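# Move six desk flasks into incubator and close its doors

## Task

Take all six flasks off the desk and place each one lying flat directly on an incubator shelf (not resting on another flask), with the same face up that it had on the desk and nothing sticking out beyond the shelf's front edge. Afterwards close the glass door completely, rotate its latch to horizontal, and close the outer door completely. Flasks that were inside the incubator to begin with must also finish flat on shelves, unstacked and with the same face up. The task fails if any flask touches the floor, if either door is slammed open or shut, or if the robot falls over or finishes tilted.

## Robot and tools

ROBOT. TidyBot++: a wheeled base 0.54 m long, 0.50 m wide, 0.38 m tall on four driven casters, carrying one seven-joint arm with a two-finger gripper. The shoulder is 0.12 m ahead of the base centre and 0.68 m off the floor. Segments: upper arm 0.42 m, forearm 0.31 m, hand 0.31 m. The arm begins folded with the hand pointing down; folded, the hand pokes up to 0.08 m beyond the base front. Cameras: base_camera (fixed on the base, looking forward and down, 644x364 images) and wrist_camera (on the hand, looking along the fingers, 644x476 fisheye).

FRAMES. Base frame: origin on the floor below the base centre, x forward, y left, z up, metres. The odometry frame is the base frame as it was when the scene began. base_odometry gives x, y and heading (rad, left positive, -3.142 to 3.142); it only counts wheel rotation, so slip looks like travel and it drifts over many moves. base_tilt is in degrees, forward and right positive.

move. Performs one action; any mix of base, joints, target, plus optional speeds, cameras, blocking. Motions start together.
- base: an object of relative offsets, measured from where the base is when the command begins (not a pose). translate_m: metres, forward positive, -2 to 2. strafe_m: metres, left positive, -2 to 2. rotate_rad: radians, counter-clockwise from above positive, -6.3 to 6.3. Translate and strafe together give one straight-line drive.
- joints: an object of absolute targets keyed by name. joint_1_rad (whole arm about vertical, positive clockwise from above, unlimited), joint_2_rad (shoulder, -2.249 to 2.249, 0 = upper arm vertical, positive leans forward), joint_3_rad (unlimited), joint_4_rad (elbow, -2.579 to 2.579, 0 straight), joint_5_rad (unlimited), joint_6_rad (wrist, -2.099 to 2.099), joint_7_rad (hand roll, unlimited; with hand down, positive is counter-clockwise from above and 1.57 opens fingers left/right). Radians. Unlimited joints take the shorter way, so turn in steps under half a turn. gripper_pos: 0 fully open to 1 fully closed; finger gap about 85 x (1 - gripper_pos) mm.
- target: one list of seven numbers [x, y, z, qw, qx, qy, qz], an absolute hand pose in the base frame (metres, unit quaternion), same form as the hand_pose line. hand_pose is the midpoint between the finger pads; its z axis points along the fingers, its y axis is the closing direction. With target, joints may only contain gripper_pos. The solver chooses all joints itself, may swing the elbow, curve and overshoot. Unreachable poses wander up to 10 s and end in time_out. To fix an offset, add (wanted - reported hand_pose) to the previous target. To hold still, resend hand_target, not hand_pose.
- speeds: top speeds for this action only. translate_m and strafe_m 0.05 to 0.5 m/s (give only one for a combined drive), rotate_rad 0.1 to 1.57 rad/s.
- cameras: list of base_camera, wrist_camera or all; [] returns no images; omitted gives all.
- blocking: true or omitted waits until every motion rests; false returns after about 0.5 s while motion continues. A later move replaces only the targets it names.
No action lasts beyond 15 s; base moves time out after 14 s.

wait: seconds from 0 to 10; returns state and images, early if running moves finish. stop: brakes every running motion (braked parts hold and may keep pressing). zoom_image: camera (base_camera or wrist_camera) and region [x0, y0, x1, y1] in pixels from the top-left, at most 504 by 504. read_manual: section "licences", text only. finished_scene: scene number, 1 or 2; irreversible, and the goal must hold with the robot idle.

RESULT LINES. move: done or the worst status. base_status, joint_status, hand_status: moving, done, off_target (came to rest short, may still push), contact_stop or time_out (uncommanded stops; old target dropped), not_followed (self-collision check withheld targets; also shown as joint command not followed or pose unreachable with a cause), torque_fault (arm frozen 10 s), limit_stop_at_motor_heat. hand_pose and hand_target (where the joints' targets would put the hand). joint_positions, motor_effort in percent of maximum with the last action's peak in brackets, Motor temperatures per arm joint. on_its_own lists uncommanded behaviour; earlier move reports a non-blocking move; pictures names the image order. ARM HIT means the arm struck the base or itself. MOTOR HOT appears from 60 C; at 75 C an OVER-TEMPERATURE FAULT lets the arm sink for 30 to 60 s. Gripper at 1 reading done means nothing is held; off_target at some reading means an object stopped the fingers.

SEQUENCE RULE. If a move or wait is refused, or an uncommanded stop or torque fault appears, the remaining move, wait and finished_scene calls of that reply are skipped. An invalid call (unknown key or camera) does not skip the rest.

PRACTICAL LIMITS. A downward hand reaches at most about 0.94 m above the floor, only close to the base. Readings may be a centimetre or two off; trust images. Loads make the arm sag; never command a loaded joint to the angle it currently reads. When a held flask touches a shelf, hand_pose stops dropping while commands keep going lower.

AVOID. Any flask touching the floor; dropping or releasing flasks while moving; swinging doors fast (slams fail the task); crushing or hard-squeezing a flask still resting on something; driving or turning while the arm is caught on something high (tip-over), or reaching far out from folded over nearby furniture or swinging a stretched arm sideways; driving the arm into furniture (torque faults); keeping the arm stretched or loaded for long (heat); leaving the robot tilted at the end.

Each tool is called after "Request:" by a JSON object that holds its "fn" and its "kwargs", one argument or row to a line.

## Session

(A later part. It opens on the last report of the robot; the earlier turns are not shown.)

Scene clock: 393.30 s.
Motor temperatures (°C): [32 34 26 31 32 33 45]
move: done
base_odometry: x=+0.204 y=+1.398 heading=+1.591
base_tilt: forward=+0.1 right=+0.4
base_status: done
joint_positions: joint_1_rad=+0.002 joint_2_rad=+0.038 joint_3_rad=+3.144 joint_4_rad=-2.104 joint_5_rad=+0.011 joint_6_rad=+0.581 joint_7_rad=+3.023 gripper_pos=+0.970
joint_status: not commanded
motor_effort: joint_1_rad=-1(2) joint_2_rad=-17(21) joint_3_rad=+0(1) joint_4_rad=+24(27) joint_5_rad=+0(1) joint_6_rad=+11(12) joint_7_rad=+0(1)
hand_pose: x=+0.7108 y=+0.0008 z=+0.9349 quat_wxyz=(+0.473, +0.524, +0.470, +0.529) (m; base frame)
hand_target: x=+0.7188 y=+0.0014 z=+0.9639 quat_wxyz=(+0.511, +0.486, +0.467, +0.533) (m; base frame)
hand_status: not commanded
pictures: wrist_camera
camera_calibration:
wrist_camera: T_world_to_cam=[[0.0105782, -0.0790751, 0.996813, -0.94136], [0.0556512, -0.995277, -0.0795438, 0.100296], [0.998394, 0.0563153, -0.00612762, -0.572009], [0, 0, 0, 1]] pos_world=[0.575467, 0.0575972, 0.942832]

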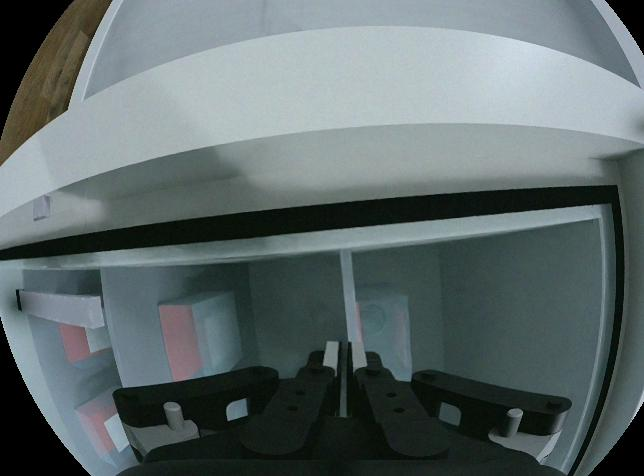

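Request:
{"fn": "move", "kwargs": {
  "base": {"translate_m": -0.13},
  "blocking": false,
  "cameras": []
}}

Request:
{"fn": "move", "kwargs": {
  "joints": {"joint_2_rad": 0.505, "joint_4_rad": -2.378, "joint_6_rad": 1.40, "joint_7_rad": 1.50, "gripper_pos": 0.5},
  "cameras": ["wrist_camera"]
}}

Scene clock: 394.67 s.
Motor temperatures (°C): [32 34 26 31 32 33 45]
move: moving
base_odometry: x=+0.205 y=+1.334 heading=+1.590
base_tilt: forward=+0.1 right=+0.4
base_status: translate_m moving
joint_positions: joint_1_rad=+0.001 joint_2_rad=+0.064 joint_3_rad=+3.144 joint_4_rad=-2.074 joint_5_rad=+0.011 joint_6_rad=+0.582 joint_7_rad=+3.023 gripper_pos=+0.970
joint_status: not commanded
motor_effort: joint_1_rad=+1(2) joint_2_rad=-24(24) joint_3_rad=+1(1) joint_4_rad=+19(23) joint_5_rad=-1(1) joint_6_rad=+10(11) joint_7_rad=+0(1)
hand_pose: x=+0.7224 y=+0.0009 z=+0.9373 quat_wxyz=(+0.475, +0.522, +0.469, +0.531) (m; base frame)
hand_target: x=+0.7188 y=+0.0014 z=+0.9639 quat_wxyz=(+0.511, +0.486, +0.467, +0.533) (m; base frame)
hand_status: not commanded
pictures: none
No camera images: "cameras" was empty.

Scene clock: 397.03 s.
Motor temperatures (°C): [32 34 26 31 32 33 45]
move: done
base_odometry: x=+0.206 y=+1.268 heading=+1.591
base_tilt: forward=+0.1 right=+0.3
base_status: done
joint_positions: joint_1_rad=+0.001 joint_2_rad=+0.508 joint_3_rad=+3.144 joint_4_rad=-2.365 joint_5_rad=+0.011 joint_6_rad=+1.319 joint_7_rad=+1.583 gripper_pos=+0.500
joint_status: all done
motor_effort: joint_1_rad=+0(2) joint_2_rad=-28(30) joint_3_rad=+0(1) joint_4_rad=+10(20) joint_5_rad=-1(1) joint_6_rad=+10(11) joint_7_rad=+1(2)
hand_pose: x=+0.7184 y=+0.0025 z=+0.7514 quat_wxyz=(+0.003, +0.701, +0.008, +0.713) (m; base frame)
hand_target: x=+0.7131 y=+0.0014 z=+0.7735 quat_wxyz=(-0.026, +0.675, -0.024, +0.737) (m; base frame)
hand_status: not commanded
pictures: wrist_camera
camera_calibration:
wrist_camera: T_world_to_cam=[[0.0251877, -0.998573, 0.0470945, -0.0529721], [0.0698792, -0.0452355, -0.996529, 0.763411], [0.997237, 0.0283912, 0.0686401, -0.636058], [0, 0, 0, 1]] pos_world=[0.582288, -0.000304744, 0.806915]

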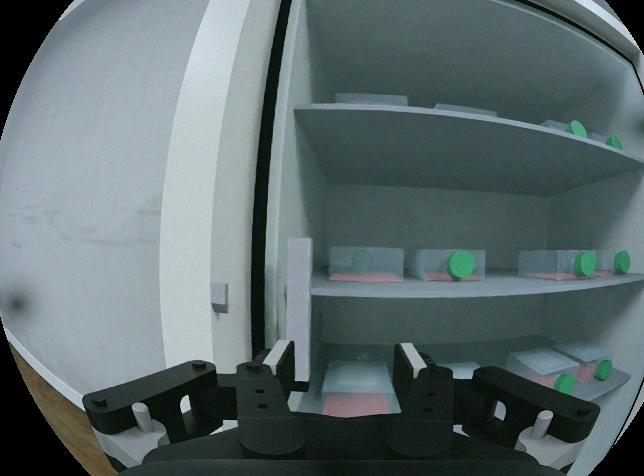

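Request:
{"fn": "zoom_image", "kwargs": {
  "camera": "wrist_camera",
  "region": [180, 220, 380, 420]
}}

Scaled by 2.520.

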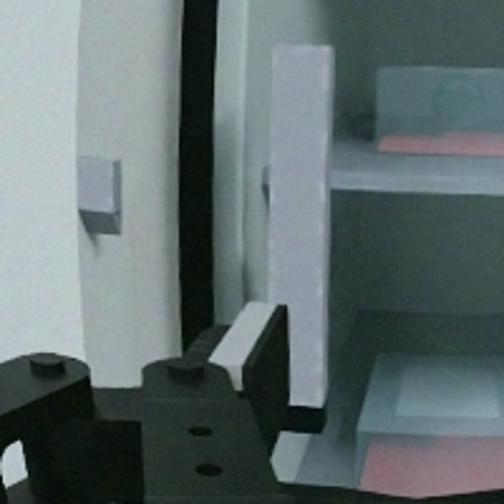

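Request:
{"fn": "move", "kwargs": {
  "base": {"translate_m": 0.06, "strafe_m": 0.0335},
  "speeds": {"translate_m": 0.15},
  "cameras": ["wrist_camera"]
}}

Scene clock: 399.23 s.
Motor temperatures (°C): [32 34 26 31 32 33 45]
move: done
base_odometry: x=+0.171 y=+1.327 heading=+1.591
base_tilt: forward=+0.0 right=+0.3
base_status: done
joint_positions: joint_1_rad=+0.002 joint_2_rad=+0.510 joint_3_rad=+3.144 joint_4_rad=-2.369 joint_5_rad=+0.011 joint_6_rad=+1.322 joint_7_rad=+1.580 gripper_pos=+0.500
joint_status: not commanded
motor_effort: joint_1_rad=-1(3) joint_2_rad=-28(29) joint_3_rad=+0(2) joint_4_rad=+9(10) joint_5_rad=-1(1) joint_6_rad=+9(10) joint_7_rad=+0(1)
hand_pose: x=+0.7174 y=+0.0024 z=+0.7502 quat_wxyz=(+0.002, +0.702, +0.007, +0.712) (m; base frame)
hand_target: x=+0.7131 y=+0.0014 z=+0.7735 quat_wxyz=(-0.026, +0.675, -0.024, +0.737) (m; base frame)
hand_status: not commanded
pictures: wrist_camera
camera_calibration:
wrist_camera: T_world_to_cam=[[0.0252041, -0.998694, 0.0444504, -0.0509882], [0.0684158, -0.042637, -0.996745, 0.763485], [0.997338, 0.0281631, 0.0672518, -0.634029], [0, 0, 0, 1]] pos_world=[0.581393, -0.000512533, 0.805907]

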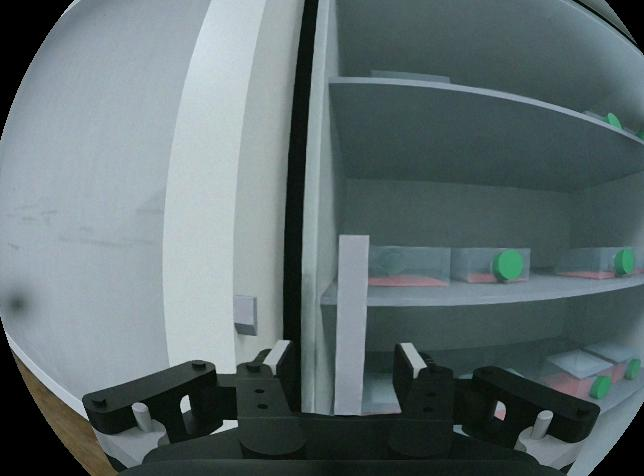

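Request:
{"fn": "move", "kwargs": {
  "base": {"translate_m": 0.062, "strafe_m": -0.003},
  "speeds": {"translate_m": 0.1},
  "cameras": ["wrist_camera"]
}}

Scene clock: 400.50 s.
Motor temperatures (°C): [32 34 26 31 32 33 45]
move: done
base_odometry: x=+0.173 y=+1.389 heading=+1.591
base_tilt: forward=+0.1 right=+0.3
base_status: done
joint_positions: joint_1_rad=+0.002 joint_2_rad=+0.510 joint_3_rad=+3.144 joint_4_rad=-2.370 joint_5_rad=+0.011 joint_6_rad=+1.323 joint_7_rad=+1.580 gripper_pos=+0.500
joint_status: not commanded
motor_effort: joint_1_rad=+0(1) joint_2_rad=-28(29) joint_3_rad=+0(1) joint_4_rad=+10(10) joint_5_rad=-1(1) joint_6_rad=+10(10) joint_7_rad=+0(1)
hand_pose: x=+0.7170 y=+0.0024 z=+0.7493 quat_wxyz=(+0.002, +0.702, +0.007, +0.712) (m; base frame)
hand_target: x=+0.7131 y=+0.0014 z=+0.7735 quat_wxyz=(-0.026, +0.675, -0.024, +0.737) (m; base frame)
hand_status: not commanded
pictures: wrist_camera
camera_calibration:
wrist_camera: T_world_to_cam=[[0.0252952, -0.998702, 0.0442078, -0.0508079], [0.066614, -0.0424397, -0.996876, 0.763962], [0.997458, 0.028161, 0.065454, -0.632311], [0, 0, 0, 1]] pos_world=[0.581098, -0.000513142, 0.805208]

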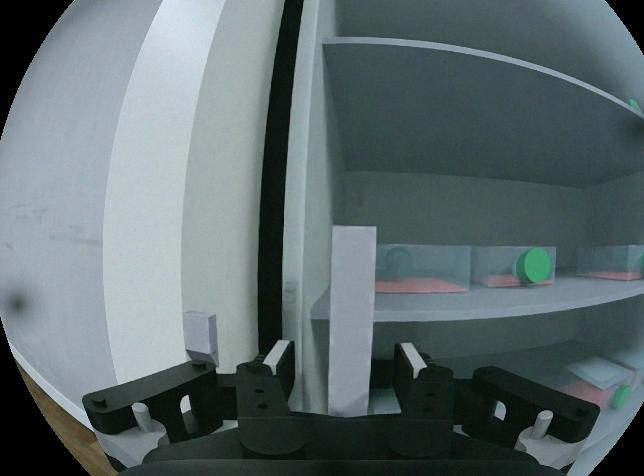

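Request:
{"fn": "move", "kwargs": {
  "joints": {"gripper_pos": 0.9},
  "cameras": ["wrist_camera"]
}}

Scene clock: 401.47 s.
Motor temperatures (°C): [32 34 26 31 32 33 45]
move: off_target
base_odometry: x=+0.173 y=+1.389 heading=+1.591
base_tilt: forward=+0.2 right=+0.4
base_status: not commanded
joint_positions: joint_1_rad=+0.003 joint_2_rad=+0.510 joint_3_rad=+3.145 joint_4_rad=-2.372 joint_5_rad=+0.008 joint_6_rad=+1.325 joint_7_rad=+1.579 gripper_pos=+0.847
joint_status: gripper_pos off_target (ended at +0.847, target +0.900)
motor_effort: joint_1_rad=-1(4) joint_2_rad=-28(28) joint_3_rad=-1(3) joint_4_rad=+9(11) joint_5_rad=+0(3) joint_6_rad=+10(10) joint_7_rad=+0(1)
hand_pose: x=+0.7166 y=+0.0004 z=+0.7493 quat_wxyz=(+0.004, +0.702, +0.005, +0.712) (m; base frame)
hand_target: x=+0.7131 y=+0.0014 z=+0.7735 quat_wxyz=(-0.026, +0.675, -0.024, +0.737) (m; base frame)
hand_status: not commanded
pictures: wrist_camera
camera_calibration:
wrist_camera: T_world_to_cam=[[0.0208237, -0.998846, 0.0432673, -0.0489362], [0.0669035, -0.0417875, -0.996884, 0.763768], [0.997542, 0.0236536, 0.0659561, -0.632212], [0, 0, 0, 1]] pos_world=[0.580578, -0.00200971, 0.805204]

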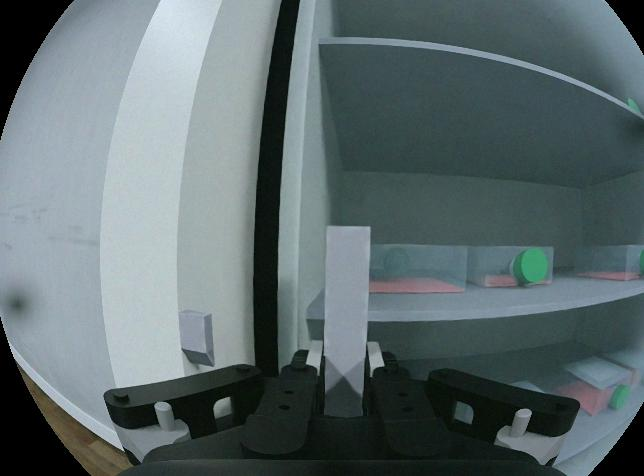

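Request:
{"fn": "move", "kwargs": {
  "joints": {"joint_7_rad": 0.8},
  "cameras": ["wrist_camera"]
}}

Scene clock: 403.00 s.
Motor temperatures (°C): [32 34 26 31 32 33 45]
move: done
base_odometry: x=+0.173 y=+1.389 heading=+1.591
base_tilt: forward=+0.1 right=+0.3
base_status: not commanded
joint_positions: joint_1_rad=+0.003 joint_2_rad=+0.510 joint_3_rad=+3.145 joint_4_rad=-2.372 joint_5_rad=+0.008 joint_6_rad=+1.325 joint_7_rad=+0.883 gripper_pos=+0.847
joint_status: all done
motor_effort: joint_1_rad=+1(2) joint_2_rad=-26(28) joint_3_rad=+1(2) joint_4_rad=+10(10) joint_5_rad=-1(1) joint_6_rad=+9(10) joint_7_rad=+0(2)
hand_pose: x=+0.7166 y=+0.0007 z=+0.7494 quat_wxyz=(-0.240, +0.662, -0.235, +0.670) (m; base frame)
hand_target: x=+0.7131 y=+0.0014 z=+0.7735 quat_wxyz=(-0.277, +0.626, -0.254, +0.683) (m; base frame)
hand_status: not commanded
pictures: wrist_camera
camera_calibration:
wrist_camera: T_world_to_cam=[[0.0298671, -0.793559, -0.60776, 0.432674], [0.0627522, 0.608321, -0.791207, 0.61226], [0.997582, -0.0145072, 0.0679663, -0.633804], [0, 0, 0, 1]] pos_world=[0.580928, -0.038293, 0.790463]

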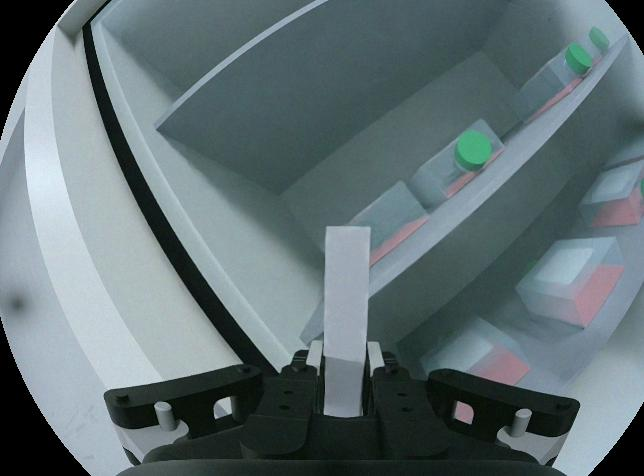

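Request:
{"fn": "move", "kwargs": {
  "joints": {"joint_7_rad": -0.04},
  "cameras": ["wrist_camera"]
}}

Request:
{"fn": "move", "kwargs": {
  "joints": {"joint_7_rad": -0.12},
  "cameras": ["wrist_camera"]
}}

Scene clock: 404.67 s.
Motor temperatures (°C): [32 34 26 31 32 33 45]
move: done
base_odometry: x=+0.173 y=+1.389 heading=+1.591
base_tilt: forward=+0.1 right=+0.3
base_status: not commanded
joint_positions: joint_1_rad=+0.002 joint_2_rad=+0.510 joint_3_rad=+3.145 joint_4_rad=-2.372 joint_5_rad=+0.008 joint_6_rad=+1.327 joint_7_rad=+0.039 gripper_pos=+0.847
joint_status: all done
motor_effort: joint_1_rad=+1(2) joint_2_rad=-27(28) joint_3_rad=+2(2) joint_4_rad=+10(10) joint_5_rad=-1(1) joint_6_rad=+9(9) joint_7_rad=+1(2)
hand_pose: x=+0.7166 y=+0.0010 z=+0.7501 quat_wxyz=(-0.494, +0.507, -0.485, +0.514) (m; base frame)
hand_target: x=+0.7131 y=+0.0014 z=+0.7735 quat_wxyz=(-0.532, +0.468, -0.487, +0.511) (m; base frame)
hand_status: not commanded
pictures: wrist_camera
camera_calibration:
wrist_camera: T_world_to_cam=[[0.0356587, -0.0728828, -0.996703, 0.720188], [0.0513327, 0.996154, -0.0710062, 0.0802561], [0.998045, -0.0486314, 0.0392629, -0.612584], [0, 0, 0, 1]] pos_world=[0.581585, -0.0572489, 0.747564]

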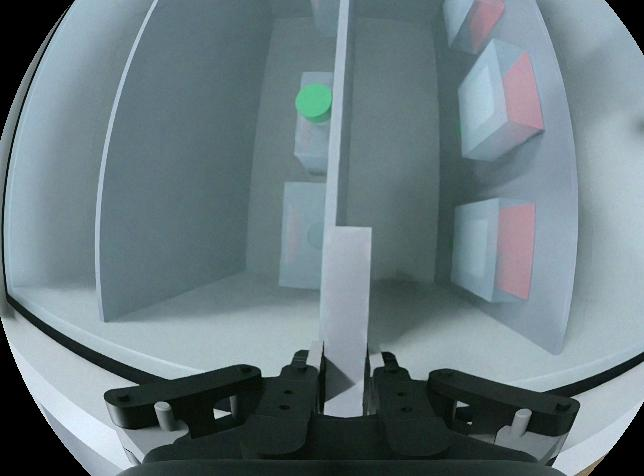

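Scene clock: 405.20 s.
Motor temperatures (°C): [32 34 26 31 32 33 45]
move: done
base_odometry: x=+0.173 y=+1.389 heading=+1.591
base_tilt: forward=+0.2 right=+0.3
base_status: not commanded
joint_positions: joint_1_rad=+0.002 joint_2_rad=+0.510 joint_3_rad=+3.145 joint_4_rad=-2.372 joint_5_rad=+0.008 joint_6_rad=+1.328 joint_7_rad=-0.034 gripper_pos=+0.847
joint_status: all done
motor_effort: joint_1_rad=+1(2) joint_2_rad=-27(27) joint_3_rad=-1(2) joint_4_rad=+10(10) joint_5_rad=-3(3) joint_6_rad=+9(9) joint_7_rad=-6(7)
hand_pose: x=+0.7166 y=+0.0010 z=+0.7502 quat_wxyz=(-0.513, +0.489, -0.503, +0.495) (m; base frame)
hand_target: x=+0.7131 y=+0.0014 z=+0.7735 quat_wxyz=(-0.552, +0.448, -0.505, +0.489) (m; base frame)
hand_status: not commanded
pictures: wrist_camera
camera_calibration:
wrist_camera: T_world_to_cam=[[0.0357313, 0.0000523213, -0.999361, 0.722189], [0.0501122, 0.998742, 0.00184401, 0.0264554], [0.998104, -0.0501461, 0.0356838, -0.609976], [0, 0, 0, 1]] pos_world=[0.581689, -0.0570478, 0.743445]

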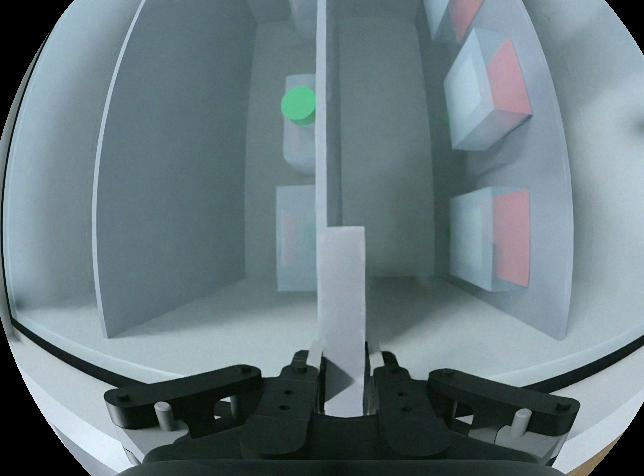

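Request:
{"fn": "move", "kwargs": {
  "joints": {"joint_7_rad": -0.08, "gripper_pos": 0.3},
  "cameras": []
}}

Request:
{"fn": "move", "kwargs": {
  "base": {"translate_m": -0.15},
  "speeds": {"translate_m": 0.3},
  "cameras": ["wrist_camera"]
}}

Scene clock: 406.27 s.
Motor temperatures (°C): [32 34 26 31 32 33 45]
move: done
base_odometry: x=+0.173 y=+1.389 heading=+1.591
base_tilt: forward=+0.1 right=+0.4
base_status: not commanded
joint_positions: joint_1_rad=+0.003 joint_2_rad=+0.510 joint_3_rad=+3.145 joint_4_rad=-2.372 joint_5_rad=+0.008 joint_6_rad=+1.328 joint_7_rad=-0.052 gripper_pos=+0.300
joint_status: all done
motor_effort: joint_1_rad=+0(2) joint_2_rad=-28(28) joint_3_rad=+0(2) joint_4_rad=+9(10) joint_5_rad=-1(3) joint_6_rad=+9(10) joint_7_rad=+0(6)
hand_pose: x=+0.7166 y=+0.0008 z=+0.7502 quat_wxyz=(-0.517, +0.485, -0.507, +0.491) (m; base frame)
hand_target: x=+0.7131 y=+0.0014 z=+0.7735 quat_wxyz=(-0.542, +0.458, -0.496, +0.500) (m; base frame)
hand_status: not commanded
pictures: none
No camera images: "cameras" was empty.

Scene clock: 407.77 s.
Motor temperatures (°C): [32 34 26 31 32 33 45]
move: done
base_odometry: x=+0.176 y=+1.239 heading=+1.591
base_tilt: forward=+0.0 right=+0.3
base_status: done
joint_positions: joint_1_rad=+0.002 joint_2_rad=+0.510 joint_3_rad=+3.145 joint_4_rad=-2.375 joint_5_rad=+0.008 joint_6_rad=+1.328 joint_7_rad=-0.052 gripper_pos=+0.300
joint_status: not commanded
motor_effort: joint_1_rad=-1(1) joint_2_rad=-28(30) joint_3_rad=+0(1) joint_4_rad=+9(10) joint_5_rad=+0(1) joint_6_rad=+10(10) joint_7_rad=-1(1)
hand_pose: x=+0.7156 y=+0.0010 z=+0.7494 quat_wxyz=(-0.516, +0.485, -0.507, +0.490) (m; base frame)
hand_target: x=+0.7131 y=+0.0014 z=+0.7735 quat_wxyz=(-0.542, +0.458, -0.496, +0.500) (m; base frame)
hand_status: not commanded
pictures: wrist_camera
camera_calibration:
wrist_camera: T_world_to_cam=[[0.0333087, 0.0173615, -0.999294, 0.723122], [0.0498133, 0.998578, 0.0190095, 0.0137627], [0.998203, -0.0504113, 0.0323965, -0.606541], [0, 0, 0, 1]] pos_world=[0.58068, -0.0568742, 0.741999]

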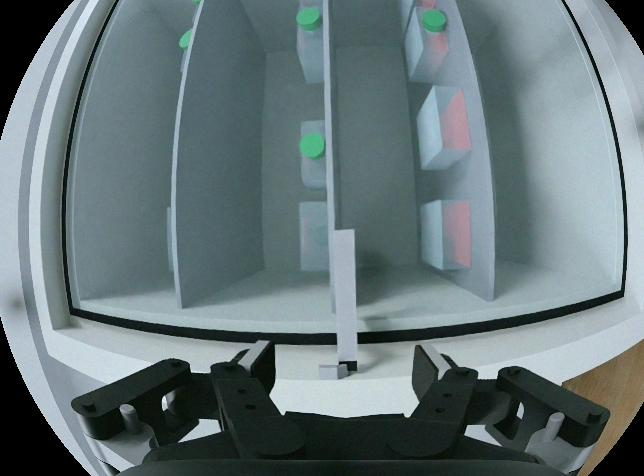

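Request:
{"fn": "zoom_image", "kwargs": {
  "camera": "wrist_camera",
  "region": [270, 200, 430, 400]
}}

Scaled by 2.520.

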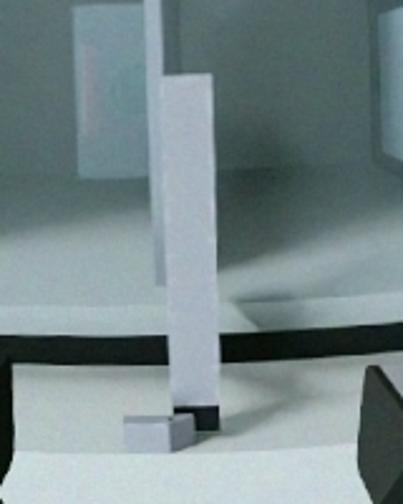

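Request:
{"fn": "move", "kwargs": {
  "base": {"translate_m": -0.655, "strafe_m": -0.43},
  "joints": {"joint_2_rad": -0.31, "joint_4_rad": -2.46, "joint_6_rad": 0.66, "joint_7_rad": -0.08, "gripper_pos": 0.97},
  "cameras": ["wrist_camera"]
}}

Scene clock: 411.60 s.
Motor temperatures (°C): [32 34 26 31 32 33 45]
move: done
base_odometry: x=+0.619 y=+0.593 heading=+1.591
base_tilt: forward=+0.0 right=+0.4
base_status: done
joint_positions: joint_1_rad=+0.001 joint_2_rad=-0.309 joint_3_rad=+3.145 joint_4_rad=-2.447 joint_5_rad=+0.008 joint_6_rad=+0.739 joint_7_rad=-0.052 gripper_pos=+0.970
joint_status: all done
motor_effort: joint_1_rad=-1(2) joint_2_rad=-8(31) joint_3_rad=+1(1) joint_4_rad=+19(19) joint_5_rad=+0(1) joint_6_rad=+9(11) joint_7_rad=+0(2)
hand_pose: x=+0.5628 y=+0.0009 z=+0.9670 quat_wxyz=(-0.554, +0.445, -0.465, +0.528) (m; base frame)
hand_target: x=+0.5640 y=+0.0014 z=+0.9356 quat_wxyz=(-0.540, +0.460, -0.498, +0.499) (m; base frame)
hand_status: not commanded
pictures: wrist_camera
camera_calibration:
wrist_camera: T_world_to_cam=[[0.189883, 0.0148291, -0.981695, 0.840456], [0.0486407, 0.998516, 0.0244915, 0.0127683], [0.980601, -0.0524008, 0.188879, -0.602461], [0, 0, 0, 1]] pos_world=[0.430565, -0.056782, 0.938551]

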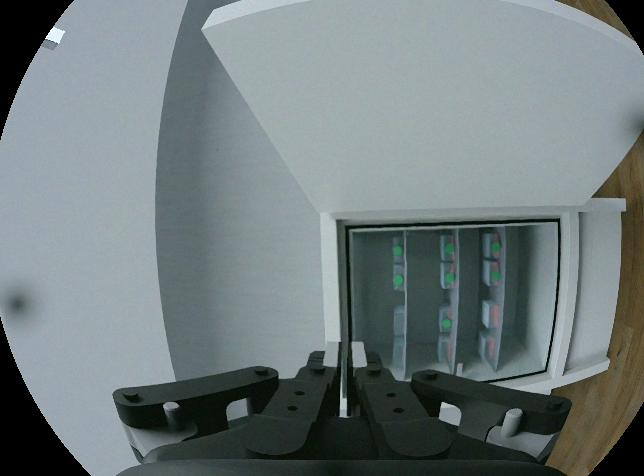

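Request:
{"fn": "move", "kwargs": {
  "base": {"strafe_m": -0.44},
  "cameras": ["wrist_camera"]
}}

Scene clock: 414.43 s.
Motor temperatures (°C): [32 34 26 31 32 33 45]
move: done
base_odometry: x=+1.059 y=+0.601 heading=+1.590
base_tilt: forward=+0.1 right=+0.3
base_status: done
joint_positions: joint_1_rad=+0.001 joint_2_rad=-0.309 joint_3_rad=+3.145 joint_4_rad=-2.447 joint_5_rad=+0.008 joint_6_rad=+0.737 joint_7_rad=-0.052 gripper_pos=+0.970
joint_status: not commanded
motor_effort: joint_1_rad=+0(2) joint_2_rad=-7(9) joint_3_rad=+1(2) joint_4_rad=+19(19) joint_5_rad=+0(1) joint_6_rad=+10(10) joint_7_rad=+1(2)
hand_pose: x=+0.5629 y=+0.0009 z=+0.9664 quat_wxyz=(-0.553, +0.446, -0.466, +0.528) (m; base frame)
hand_target: x=+0.5640 y=+0.0014 z=+0.9356 quat_wxyz=(-0.540, +0.460, -0.498, +0.499) (m; base frame)
hand_status: not commanded
pictures: wrist_camera
camera_calibration:
wrist_camera: T_world_to_cam=[[0.187977, 0.0148912, -0.98206, 0.841214], [0.048675, 0.998515, 0.0244577, 0.0127902], [0.980967, -0.0523993, 0.186973, -0.600844], [0, 0, 0, 1]] pos_world=[0.430656, -0.0567817, 0.938152]

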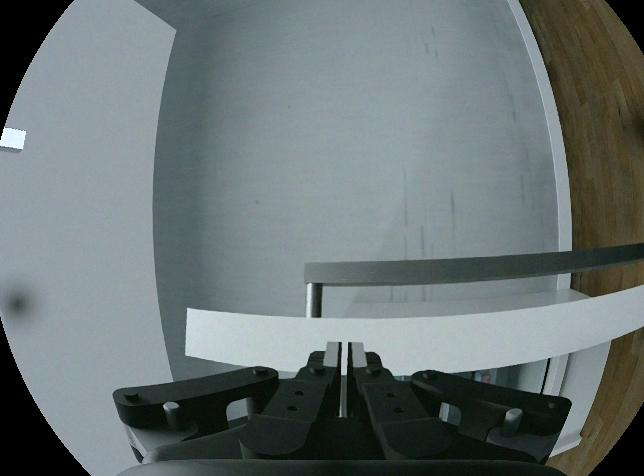

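Request:
{"fn": "zoom_image", "kwargs": {
  "camera": "wrist_camera",
  "region": [180, 220, 480, 400]
}}

Scaled by 1.680.

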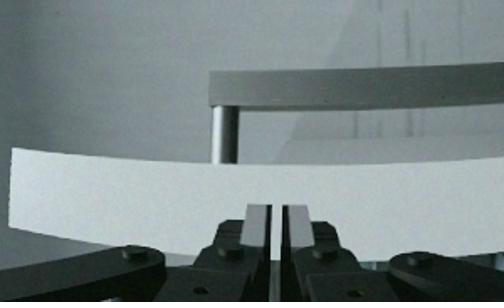

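Request:
{"fn": "move", "kwargs": {
  "base": {"strafe_m": -0.10},
  "joints": {"joint_2_rad": 0.055, "joint_4_rad": -2.074, "joint_6_rad": 0.50},
  "cameras": ["wrist_camera"]
}}

Scene clock: 417.17 s.
Motor temperatures (°C): [32 34 26 31 32 33 45]
move: done
base_odometry: x=+1.159 y=+0.603 heading=+1.590
base_tilt: forward=+0.2 right=+0.3
base_status: done
joint_positions: joint_1_rad=+0.001 joint_2_rad=+0.057 joint_3_rad=+3.145 joint_4_rad=-2.088 joint_5_rad=+0.008 joint_6_rad=+0.579 joint_7_rad=-0.052 gripper_pos=+0.970
joint_status: all done
motor_effort: joint_1_rad=-1(2) joint_2_rad=-21(23) joint_3_rad=+0(2) joint_4_rad=+18(20) joint_5_rad=+0(1) joint_6_rad=+10(11) joint_7_rad=+0(2)
hand_pose: x=+0.7181 y=+0.0000 z=+0.9326 quat_wxyz=(-0.512, +0.488, -0.510, +0.490) (m; base frame)
hand_target: x=+0.7195 y=+0.0014 z=+0.9173 quat_wxyz=(-0.504, +0.493, -0.535, +0.465) (m; base frame)
hand_status: not commanded
pictures: wrist_camera
camera_calibration:
wrist_camera: T_world_to_cam=[[0.0242046, 0.013637, -0.999614, 0.912936], [0.0532549, 0.99847, 0.0149109, 0.0125313], [0.998288, -0.0535953, 0.0234413, -0.606835], [0, 0, 0, 1]] pos_world=[0.583031, -0.0574853, 0.926622]

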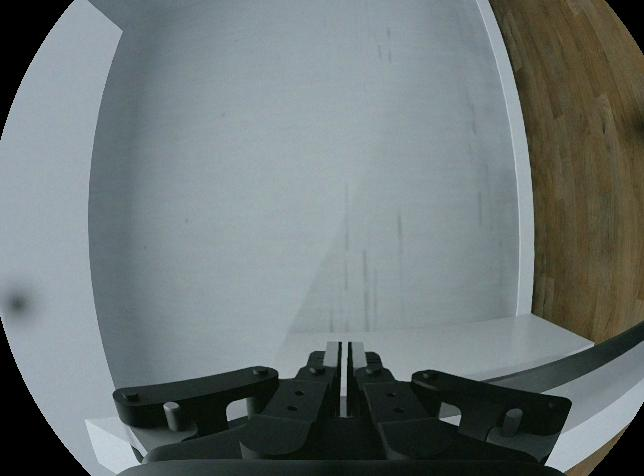

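Request:
{"fn": "move", "kwargs": {
  "base": {"translate_m": 0.20},
  "speeds": {"translate_m": 0.3},
  "cameras": ["wrist_camera"]
}}

Scene clock: 419.03 s.
Motor temperatures (°C): [32 34 26 31 32 33 45]
move: done
base_odometry: x=+1.156 y=+0.803 heading=+1.590
base_tilt: forward=+0.1 right=+0.3
base_status: done
joint_positions: joint_1_rad=+0.001 joint_2_rad=+0.063 joint_3_rad=+3.145 joint_4_rad=-2.084 joint_5_rad=+0.008 joint_6_rad=+0.576 joint_7_rad=-0.052 gripper_pos=+0.970
joint_status: not commanded
motor_effort: joint_1_rad=+0(1) joint_2_rad=-22(24) joint_3_rad=+1(1) joint_4_rad=+18(19) joint_5_rad=-1(1) joint_6_rad=+10(10) joint_7_rad=+0(1)
hand_pose: x=+0.7205 y=+0.0000 z=+0.9305 quat_wxyz=(-0.511, +0.489, -0.511, +0.489) (m; base frame)
hand_target: x=+0.7195 y=+0.0014 z=+0.9173 quat_wxyz=(-0.504, +0.493, -0.535, +0.465) (m; base frame)
hand_status: not commanded
pictures: wrist_camera
camera_calibration:
wrist_camera: T_world_to_cam=[[0.019401, 0.0136404, -0.999719, 0.914297], [0.0533252, 0.99847, 0.0146582, 0.0126248], [0.998389, -0.0535946, 0.0186439, -0.604697], [0, 0, 0, 1]] pos_world=[0.585311, -0.0574853, 0.925129]

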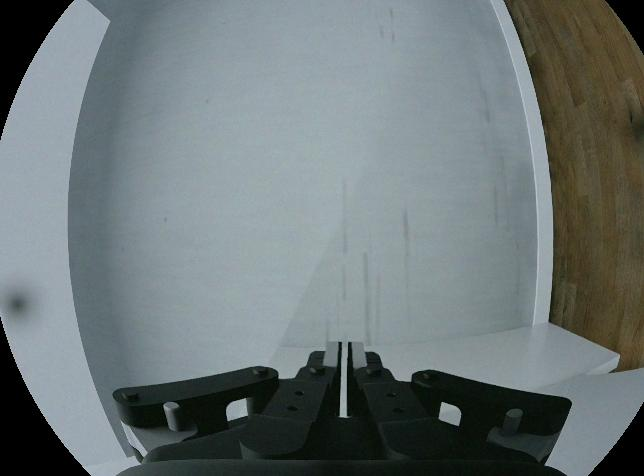

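Request:
{"fn": "move", "kwargs": {
  "base": {"translate_m": -0.005, "strafe_m": 0.372},
  "speeds": {"strafe_m": 0.16},
  "cameras": ["wrist_camera"]
}}

Scene clock: 423.63 s.
Motor temperatures (°C): [32 34 26 31 32 33 45]
move: done
base_odometry: x=+0.784 y=+0.791 heading=+1.590
base_tilt: forward=+0.1 right=+0.4
base_status: done
joint_positions: joint_1_rad=-0.027 joint_2_rad=-0.045 joint_3_rad=+3.115 joint_4_rad=-2.173 joint_5_rad=+0.007 joint_6_rad=+0.550 joint_7_rad=-0.052 gripper_pos=+0.970
joint_status: not commanded
motor_effort: joint_1_rad=+6(14) joint_2_rad=+0(22) joint_3_rad=+8(12) joint_4_rad=+35(42) joint_5_rad=-4(5) joint_6_rad=+11(14) joint_7_rad=+0(3)
hand_pose: x=+0.6770 y=+0.0327 z=+0.9339 quat_wxyz=(-0.523, +0.505, -0.498, +0.472) (m; base frame)
hand_target: x=+0.7195 y=+0.0014 z=+0.9173 quat_wxyz=(-0.504, +0.493, -0.535, +0.465) (m; base frame)
hand_status: not commanded
pictures: wrist_camera
camera_calibration:
wrist_camera: T_world_to_cam=[[0.0119968, 0.0141318, -0.999828, 0.923195], [-0.00385994, 0.999893, 0.0140864, 0.0214719], [0.999921, 0.00369028, 0.0120501, -0.556381], [0, 0, 0, 1]] pos_world=[0.545344, -0.0324628, 0.929438]

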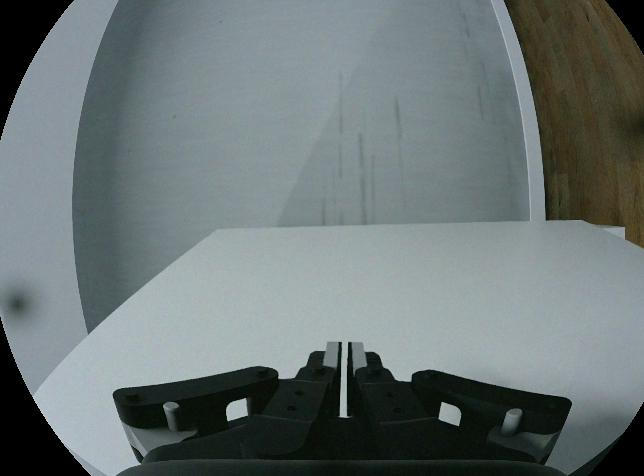

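Request:
{"fn": "move", "kwargs": {
  "base": {"translate_m": -0.04, "strafe_m": 0.02},
  "speeds": {"translate_m": 0.16},
  "cameras": ["wrist_camera"]
}}

Scene clock: 427.37 s.
Motor temperatures (°C): [32 34 26 31 32 33 45]
move: done
base_odometry: x=+0.764 y=+0.751 heading=+1.590
base_tilt: forward=+0.1 right=+0.3
base_status: done
joint_positions: joint_1_rad=-0.011 joint_2_rad=+0.046 joint_3_rad=+3.130 joint_4_rad=-2.083 joint_5_rad=+0.007 joint_6_rad=+0.550 joint_7_rad=-0.052 gripper_pos=+0.970
joint_status: not commanded
motor_effort: joint_1_rad=+0(7) joint_2_rad=-18(20) joint_3_rad=+2(8) joint_4_rad=+21(33) joint_5_rad=-1(4) joint_6_rad=+10(11) joint_7_rad=+1(1)
hand_pose: x=+0.7158 y=+0.0162 z=+0.9330 quat_wxyz=(-0.516, +0.497, -0.507, +0.479) (m; base frame)
hand_target: x=+0.7195 y=+0.0014 z=+0.9173 quat_wxyz=(-0.504, +0.493, -0.535, +0.465) (m; base frame)
hand_status: not commanded
pictures: wrist_camera
camera_calibration:
wrist_camera: T_world_to_cam=[[0.0108464, 0.0154859, -0.999821, 0.92295], [0.0264454, 0.999526, 0.0157682, 0.0148525], [0.999591, -0.0266117, 0.0104317, -0.592897], [0, 0, 0, 1]] pos_world=[0.582252, -0.0449162, 0.928736]

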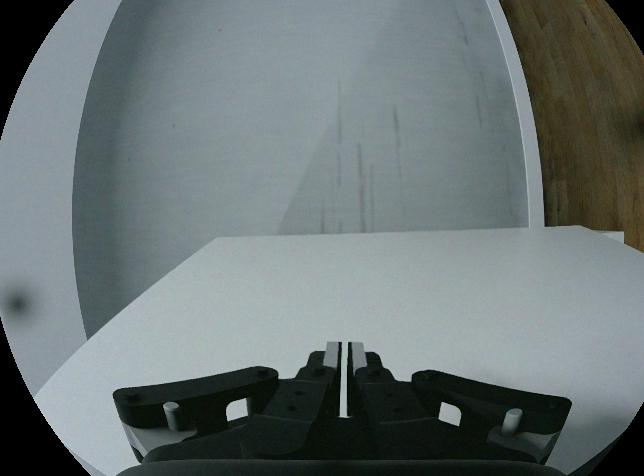

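Request:
{"fn": "move", "kwargs": {
  "base": {"translate_m": 0.042, "strafe_m": 0.145},
  "speeds": {"strafe_m": 0.16},
  "cameras": ["wrist_camera"]
}}

Scene clock: 429.17 s.
Motor temperatures (°C): [32 33 26 31 32 33 45]
move: done
base_odometry: x=+0.618 y=+0.790 heading=+1.590
base_tilt: forward=+0.1 right=+0.3
base_status: done
joint_positions: joint_1_rad=-0.006 joint_2_rad=+0.061 joint_3_rad=+3.136 joint_4_rad=-2.078 joint_5_rad=+0.007 joint_6_rad=+0.550 joint_7_rad=-0.052 gripper_pos=+0.970
joint_status: not commanded
motor_effort: joint_1_rad=-1(4) joint_2_rad=-22(23) joint_3_rad=+0(5) joint_4_rad=+18(27) joint_5_rad=+0(3) joint_6_rad=+10(11) joint_7_rad=+0(1)
hand_pose: x=+0.7208 y=+0.0095 z=+0.9272 quat_wxyz=(-0.511, +0.497, -0.512, +0.480) (m; base frame)
hand_target: x=+0.7195 y=+0.0014 z=+0.9173 quat_wxyz=(-0.504, +0.493, -0.535, +0.465) (m; base frame)
hand_status: not commanded
pictures: wrist_camera
camera_calibration:
wrist_camera: T_world_to_cam=[[0.00141259, 0.0150216, -0.999886, 0.923969], [0.0380912, 0.999161, 0.0150646, 0.0137983], [0.999273, -0.0381081, 0.000839215, -0.588737], [0, 0, 0, 1]] pos_world=[0.586478, -0.0501019, 0.92415]

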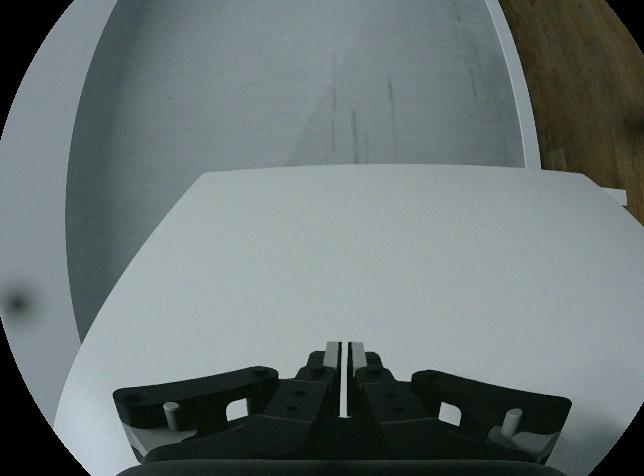

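Request:
{"fn": "move", "kwargs": {
  "base": {"translate_m": 0.082, "strafe_m": 0.141},
  "speeds": {"strafe_m": 0.16},
  "cameras": ["wrist_camera"]
}}

Scene clock: 431.27 s.
Motor temperatures (°C): [32 33 26 31 32 33 45]
move: done
base_odometry: x=+0.476 y=+0.869 heading=+1.590
base_tilt: forward=+0.0 right=+0.3
base_status: done
joint_positions: joint_1_rad=-0.002 joint_2_rad=+0.059 joint_3_rad=+3.140 joint_4_rad=-2.078 joint_5_rad=+0.007 joint_6_rad=+0.550 joint_7_rad=-0.052 gripper_pos=+0.970
joint_status: not commanded
motor_effort: joint_1_rad=-1(7) joint_2_rad=-21(24) joint_3_rad=+0(6) joint_4_rad=+18(22) joint_5_rad=+0(1) joint_6_rad=+10(10) joint_7_rad=+0(2)
hand_pose: x=+0.7204 y=+0.0045 z=+0.9278 quat_wxyz=(-0.509, +0.494, -0.514, +0.482) (m; base frame)
hand_target: x=+0.7195 y=+0.0014 z=+0.9173 quat_wxyz=(-0.504, +0.493, -0.535, +0.465) (m; base frame)
hand_status: not commanded
pictures: wrist_camera
camera_calibration:
wrist_camera: T_world_to_cam=[[0.00244531, 0.0151758, -0.999882, 0.923825], [0.0464716, 0.998803, 0.0152731, 0.0124921], [0.998917, -0.0465034, 0.00173714, -0.589036], [0, 0, 0, 1]] pos_world=[0.585559, -0.0538891, 0.924548]

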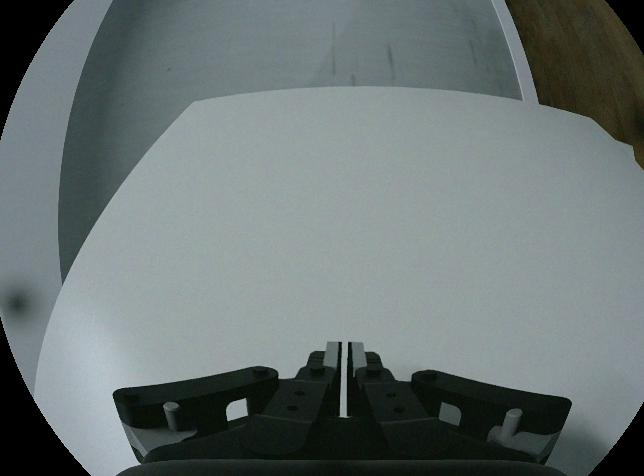

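Request:
{"fn": "move", "kwargs": {
  "base": {"translate_m": 0.119, "strafe_m": 0.112},
  "speeds": {"strafe_m": 0.16},
  "cameras": ["wrist_camera"]
}}

Scene clock: 434.13 s.
Motor temperatures (°C): [32 33 25 31 32 33 45]
move: done
base_odometry: x=+0.361 y=+0.986 heading=+1.590
base_tilt: forward=+0.1 right=+0.3
base_status: done
joint_positions: joint_1_rad=+0.005 joint_2_rad=+0.059 joint_3_rad=+3.148 joint_4_rad=-2.081 joint_5_rad=+0.006 joint_6_rad=+0.550 joint_7_rad=-0.052 gripper_pos=+0.970
joint_status: not commanded
motor_effort: joint_1_rad=+0(6) joint_2_rad=-22(23) joint_3_rad=+0(5) joint_4_rad=+18(24) joint_5_rad=-1(3) joint_6_rad=+10(11) joint_7_rad=+1(1)
hand_pose: x=+0.7198 y=-0.0045 z=+0.9262 quat_wxyz=(-0.504, +0.491, -0.519, +0.486) (m; base frame)
hand_target: x=+0.7195 y=+0.0014 z=+0.9173 quat_wxyz=(-0.504, +0.493, -0.535, +0.465) (m; base frame)
hand_status: not commanded
pictures: wrist_camera
camera_calibration:
wrist_camera: T_world_to_cam=[[-0.000196488, 0.0156844, -0.999877, 0.924305], [0.0619086, 0.997959, 0.0156421, 0.0100361], [0.998082, -0.0618979, -0.00116708, -0.585667], [0, 0, 0, 1]] pos_world=[0.584104, -0.0607643, 0.923351]

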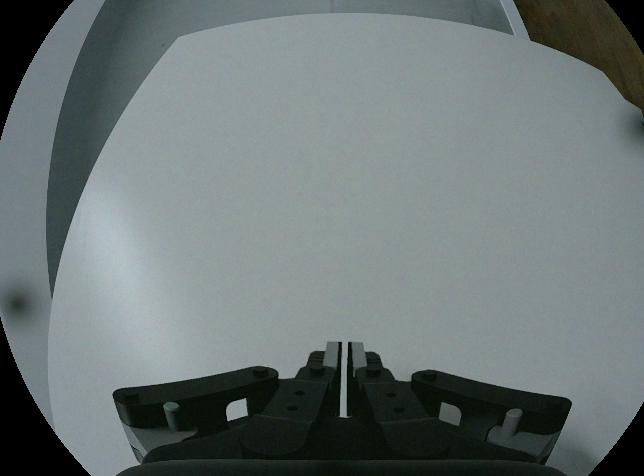

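Request:
{"fn": "move", "kwargs": {
  "base": {"translate_m": 0.148, "strafe_m": 0.086},
  "speeds": {"translate_m": 0.13},
  "cameras": ["wrist_camera"]
}}

Scene clock: 436.37 s.
Motor temperatures (°C): [32 33 25 31 32 33 45]
move: done
base_odometry: x=+0.272 y=+1.133 heading=+1.590
base_tilt: forward=+0.1 right=+0.3
base_status: done
joint_positions: joint_1_rad=+0.007 joint_2_rad=+0.059 joint_3_rad=+3.149 joint_4_rad=-2.082 joint_5_rad=+0.005 joint_6_rad=+0.549 joint_7_rad=-0.052 gripper_pos=+0.970
joint_status: not commanded
motor_effort: joint_1_rad=+0(5) joint_2_rad=-21(23) joint_3_rad=+0(3) joint_4_rad=+18(24) joint_5_rad=+0(1) joint_6_rad=+10(11) joint_7_rad=+0(1)
hand_pose: x=+0.7198 y=-0.0062 z=+0.9259 quat_wxyz=(-0.504, +0.490, -0.520, +0.486) (m; base frame)
hand_target: x=+0.7195 y=+0.0014 z=+0.9173 quat_wxyz=(-0.504, +0.493, -0.535, +0.465) (m; base frame)
hand_status: not commanded
pictures: wrist_camera
camera_calibration:
wrist_camera: T_world_to_cam=[[-0.00104267, 0.0158342, -0.999874, 0.924629], [0.0649231, 0.997766, 0.0157331, 0.00958817], [0.99789, -0.0648985, -0.00206835, -0.584784], [0, 0, 0, 1]] pos_world=[0.583892, -0.0621591, 0.923152]

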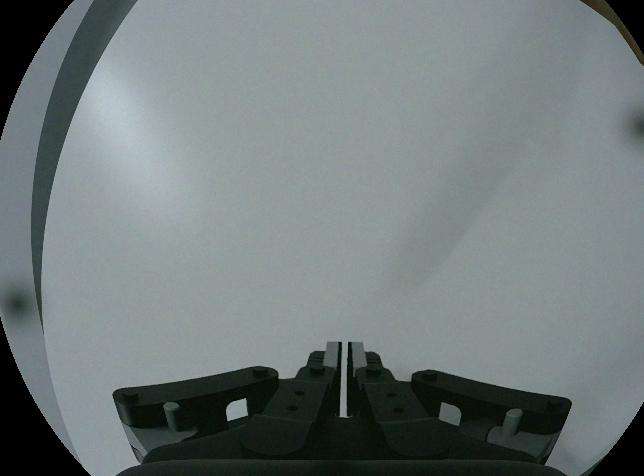

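Request:
{"fn": "move", "kwargs": {
  "base": {"translate_m": 0.06, "strafe_m": 0.02},
  "speeds": {"translate_m": 0.08},
  "cameras": []
}}

Request:
{"fn": "move", "kwargs": {
  "base": {"translate_m": 0.04, "strafe_m": 0.005},
  "speeds": {"translate_m": 0.06},
  "cameras": ["wrist_camera"]
}}

Scene clock: 438.07 s.
Motor temperatures (°C): [32 33 25 31 32 33 45]
move: done
base_odometry: x=+0.251 y=+1.192 heading=+1.590
base_tilt: forward=+0.0 right=+0.3
base_status: done
joint_positions: joint_1_rad=+0.007 joint_2_rad=+0.058 joint_3_rad=+3.149 joint_4_rad=-2.082 joint_5_rad=+0.005 joint_6_rad=+0.549 joint_7_rad=-0.052 gripper_pos=+0.970
joint_status: not commanded
motor_effort: joint_1_rad=+0(2) joint_2_rad=-21(24) joint_3_rad=+1(1) joint_4_rad=+19(20) joint_5_rad=-1(1) joint_6_rad=+10(10) joint_7_rad=+0(1)
hand_pose: x=+0.7195 y=-0.0061 z=+0.9266 quat_wxyz=(-0.504, +0.490, -0.519, +0.486) (m; base frame)
hand_target: x=+0.7195 y=+0.0014 z=+0.9173 quat_wxyz=(-0.504, +0.493, -0.535, +0.465) (m; base frame)
hand_status: not commanded
pictures: none
No camera images: "cameras" was empty.

Scene clock: 439.20 s.
Motor temperatures (°C): [32 33 25 31 32 33 44]
move: done
base_odometry: x=+0.245 y=+1.232 heading=+1.590
base_tilt: forward=+0.0 right=+0.3
base_status: done
joint_positions: joint_1_rad=+0.007 joint_2_rad=+0.057 joint_3_rad=+3.149 joint_4_rad=-2.082 joint_5_rad=+0.005 joint_6_rad=+0.549 joint_7_rad=-0.052 gripper_pos=+0.970
joint_status: not commanded
motor_effort: joint_1_rad=+0(1) joint_2_rad=-21(23) joint_3_rad=+0(1) joint_4_rad=+18(22) joint_5_rad=-1(1) joint_6_rad=+10(10) joint_7_rad=+0(1)
hand_pose: x=+0.7192 y=-0.0061 z=+0.9269 quat_wxyz=(-0.504, +0.490, -0.519, +0.486) (m; base frame)
hand_target: x=+0.7195 y=+0.0014 z=+0.9173 quat_wxyz=(-0.504, +0.493, -0.535, +0.465) (m; base frame)
hand_status: not commanded
pictures: wrist_camera
camera_calibration:
wrist_camera: T_world_to_cam=[[0.000658468, 0.0158424, -0.999874, 0.924432], [0.0647971, 0.997773, 0.0158517, 0.00947224], [0.997898, -0.0647994, -0.000369538, -0.585853], [0, 0, 0, 1]] pos_world=[0.583399, -0.0620592, 0.923949]

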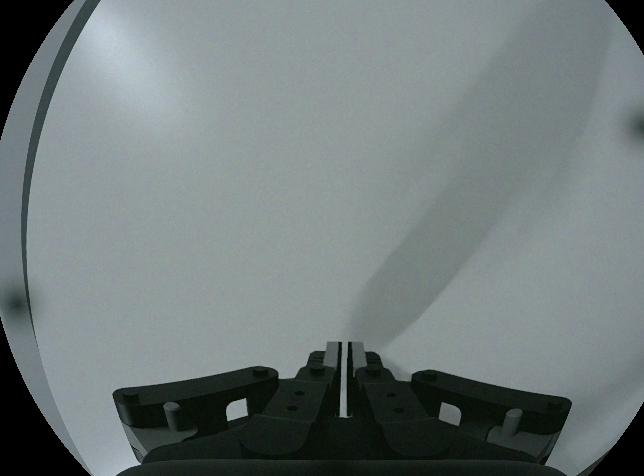

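Request:
{"fn": "move", "kwargs": {
  "base": {"translate_m": 0.03, "strafe_m": 0.002},
  "speeds": {"translate_m": 0.05},
  "cameras": []
}}

Request:
{"fn": "move", "kwargs": {
  "base": {"translate_m": 0.012},
  "speeds": {"translate_m": 0.05},
  "cameras": ["wrist_camera"]
}}

Scene clock: 440.43 s.
Motor temperatures (°C): [32 33 25 31 32 33 44]
move: done
base_odometry: x=+0.242 y=+1.262 heading=+1.590
base_tilt: forward=+0.1 right=+0.3
base_status: done
joint_positions: joint_1_rad=+0.007 joint_2_rad=+0.057 joint_3_rad=+3.149 joint_4_rad=-2.081 joint_5_rad=+0.005 joint_6_rad=+0.549 joint_7_rad=-0.052 gripper_pos=+0.970
joint_status: not commanded
motor_effort: joint_1_rad=-1(1) joint_2_rad=-21(24) joint_3_rad=+1(1) joint_4_rad=+18(22) joint_5_rad=+0(1) joint_6_rad=+10(10) joint_7_rad=+0(1)
hand_pose: x=+0.7194 y=-0.0061 z=+0.9272 quat_wxyz=(-0.504, +0.490, -0.519, +0.487) (m; base frame)
hand_target: x=+0.7195 y=+0.0014 z=+0.9173 quat_wxyz=(-0.504, +0.493, -0.535, +0.465) (m; base frame)
hand_status: not commanded
pictures: none
No camera images: "cameras" was empty.

Scene clock: 441.10 s.
Motor temperatures (°C): [32 33 25 31 32 33 44]
move: done
base_odometry: x=+0.241 y=+1.274 heading=+1.590
base_tilt: forward=+0.0 right=+0.4
base_status: done
joint_positions: joint_1_rad=+0.007 joint_2_rad=+0.058 joint_3_rad=+3.149 joint_4_rad=-2.081 joint_5_rad=+0.005 joint_6_rad=+0.549 joint_7_rad=-0.052 gripper_pos=+0.970
joint_status: not commanded
motor_effort: joint_1_rad=+0(1) joint_2_rad=-22(24) joint_3_rad=+0(1) joint_4_rad=+19(19) joint_5_rad=+0(1) joint_6_rad=+10(10) joint_7_rad=+0(2)
hand_pose: x=+0.7196 y=-0.0061 z=+0.9270 quat_wxyz=(-0.504, +0.490, -0.519, +0.486) (m; base frame)
hand_target: x=+0.7195 y=+0.0014 z=+0.9173 quat_wxyz=(-0.504, +0.493, -0.535, +0.465) (m; base frame)
hand_status: not commanded
pictures: wrist_camera
camera_calibration:
wrist_camera: T_world_to_cam=[[0.000858158, 0.0158316, -0.999874, 0.924415], [0.0647939, 0.997773, 0.0158539, 0.00945106], [0.997898, -0.0647994, -0.000169544, -0.586338], [0, 0, 0, 1]] pos_world=[0.5837, -0.0620593, 0.924049]

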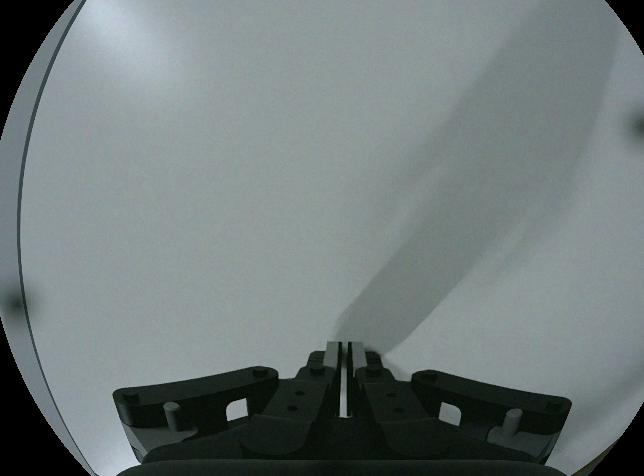

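Request:
{"fn": "move", "kwargs": {
  "base": {"translate_m": 0.012},
  "speeds": {"translate_m": 0.05},
  "cameras": []
}}

Request:
{"fn": "move", "kwargs": {
  "base": {"translate_m": 0.01},
  "speeds": {"translate_m": 0.05},
  "cameras": ["wrist_camera"]
}}

Scene clock: 442.03 s.
Motor temperatures (°C): [32 33 25 31 32 33 44]
move: done
base_odometry: x=+0.241 y=+1.286 heading=+1.590
base_tilt: forward=+0.0 right=+0.3
base_status: done
joint_positions: joint_1_rad=+0.007 joint_2_rad=+0.053 joint_3_rad=+3.149 joint_4_rad=-2.082 joint_5_rad=+0.005 joint_6_rad=+0.549 joint_7_rad=-0.052 gripper_pos=+0.970
joint_status: not commanded
motor_effort: joint_1_rad=-1(1) joint_2_rad=-19(23) joint_3_rad=+0(1) joint_4_rad=+20(25) joint_5_rad=+0(1) joint_6_rad=+10(12) joint_7_rad=+0(1)
hand_pose: x=+0.7184 y=-0.0061 z=+0.9290 quat_wxyz=(-0.505, +0.489, -0.518, +0.487) (m; base frame)
hand_target: x=+0.7195 y=+0.0014 z=+0.9173 quat_wxyz=(-0.504, +0.493, -0.535, +0.465) (m; base frame)
hand_status: not commanded
pictures: none
No camera images: "cameras" was empty.

Scene clock: 442.63 s.
Motor temperatures (°C): [32 33 25 31 32 33 44]
move: done
base_odometry: x=+0.241 y=+1.296 heading=+1.591
base_tilt: forward=+0.1 right=+0.2
base_status: done
joint_positions: joint_1_rad=+0.007 joint_2_rad=+0.031 joint_3_rad=+3.149 joint_4_rad=-2.105 joint_5_rad=+0.005 joint_6_rad=+0.549 joint_7_rad=-0.052 gripper_pos=+0.970
joint_status: not commanded
motor_effort: joint_1_rad=-2(3) joint_2_rad=-15(20) joint_3_rad=-1(2) joint_4_rad=+24(26) joint_5_rad=+1(1) joint_6_rad=+11(12) joint_7_rad=+1(1)
hand_pose: x=+0.7090 y=-0.0063 z=+0.9290 quat_wxyz=(-0.505, +0.489, -0.519, +0.487) (m; base frame)
hand_target: x=+0.7195 y=+0.0014 z=+0.9173 quat_wxyz=(-0.504, +0.493, -0.535, +0.465) (m; base frame)
hand_status: not commanded
pictures: wrist_camera
camera_calibration:
wrist_camera: T_world_to_cam=[[0.00327862, 0.0159993, -0.999867, 0.924737], [0.0652542, 0.997737, 0.0161792, 0.00964809], [0.997863, -0.0652986, 0.00222718, -0.577905], [0, 0, 0, 1]] pos_world=[0.573009, -0.0621578, 0.925745]

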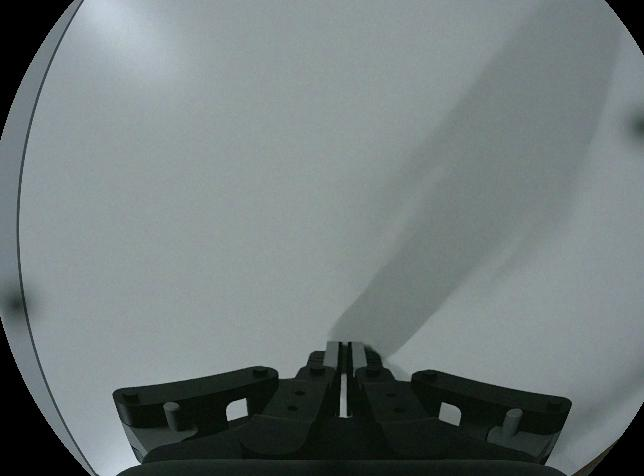

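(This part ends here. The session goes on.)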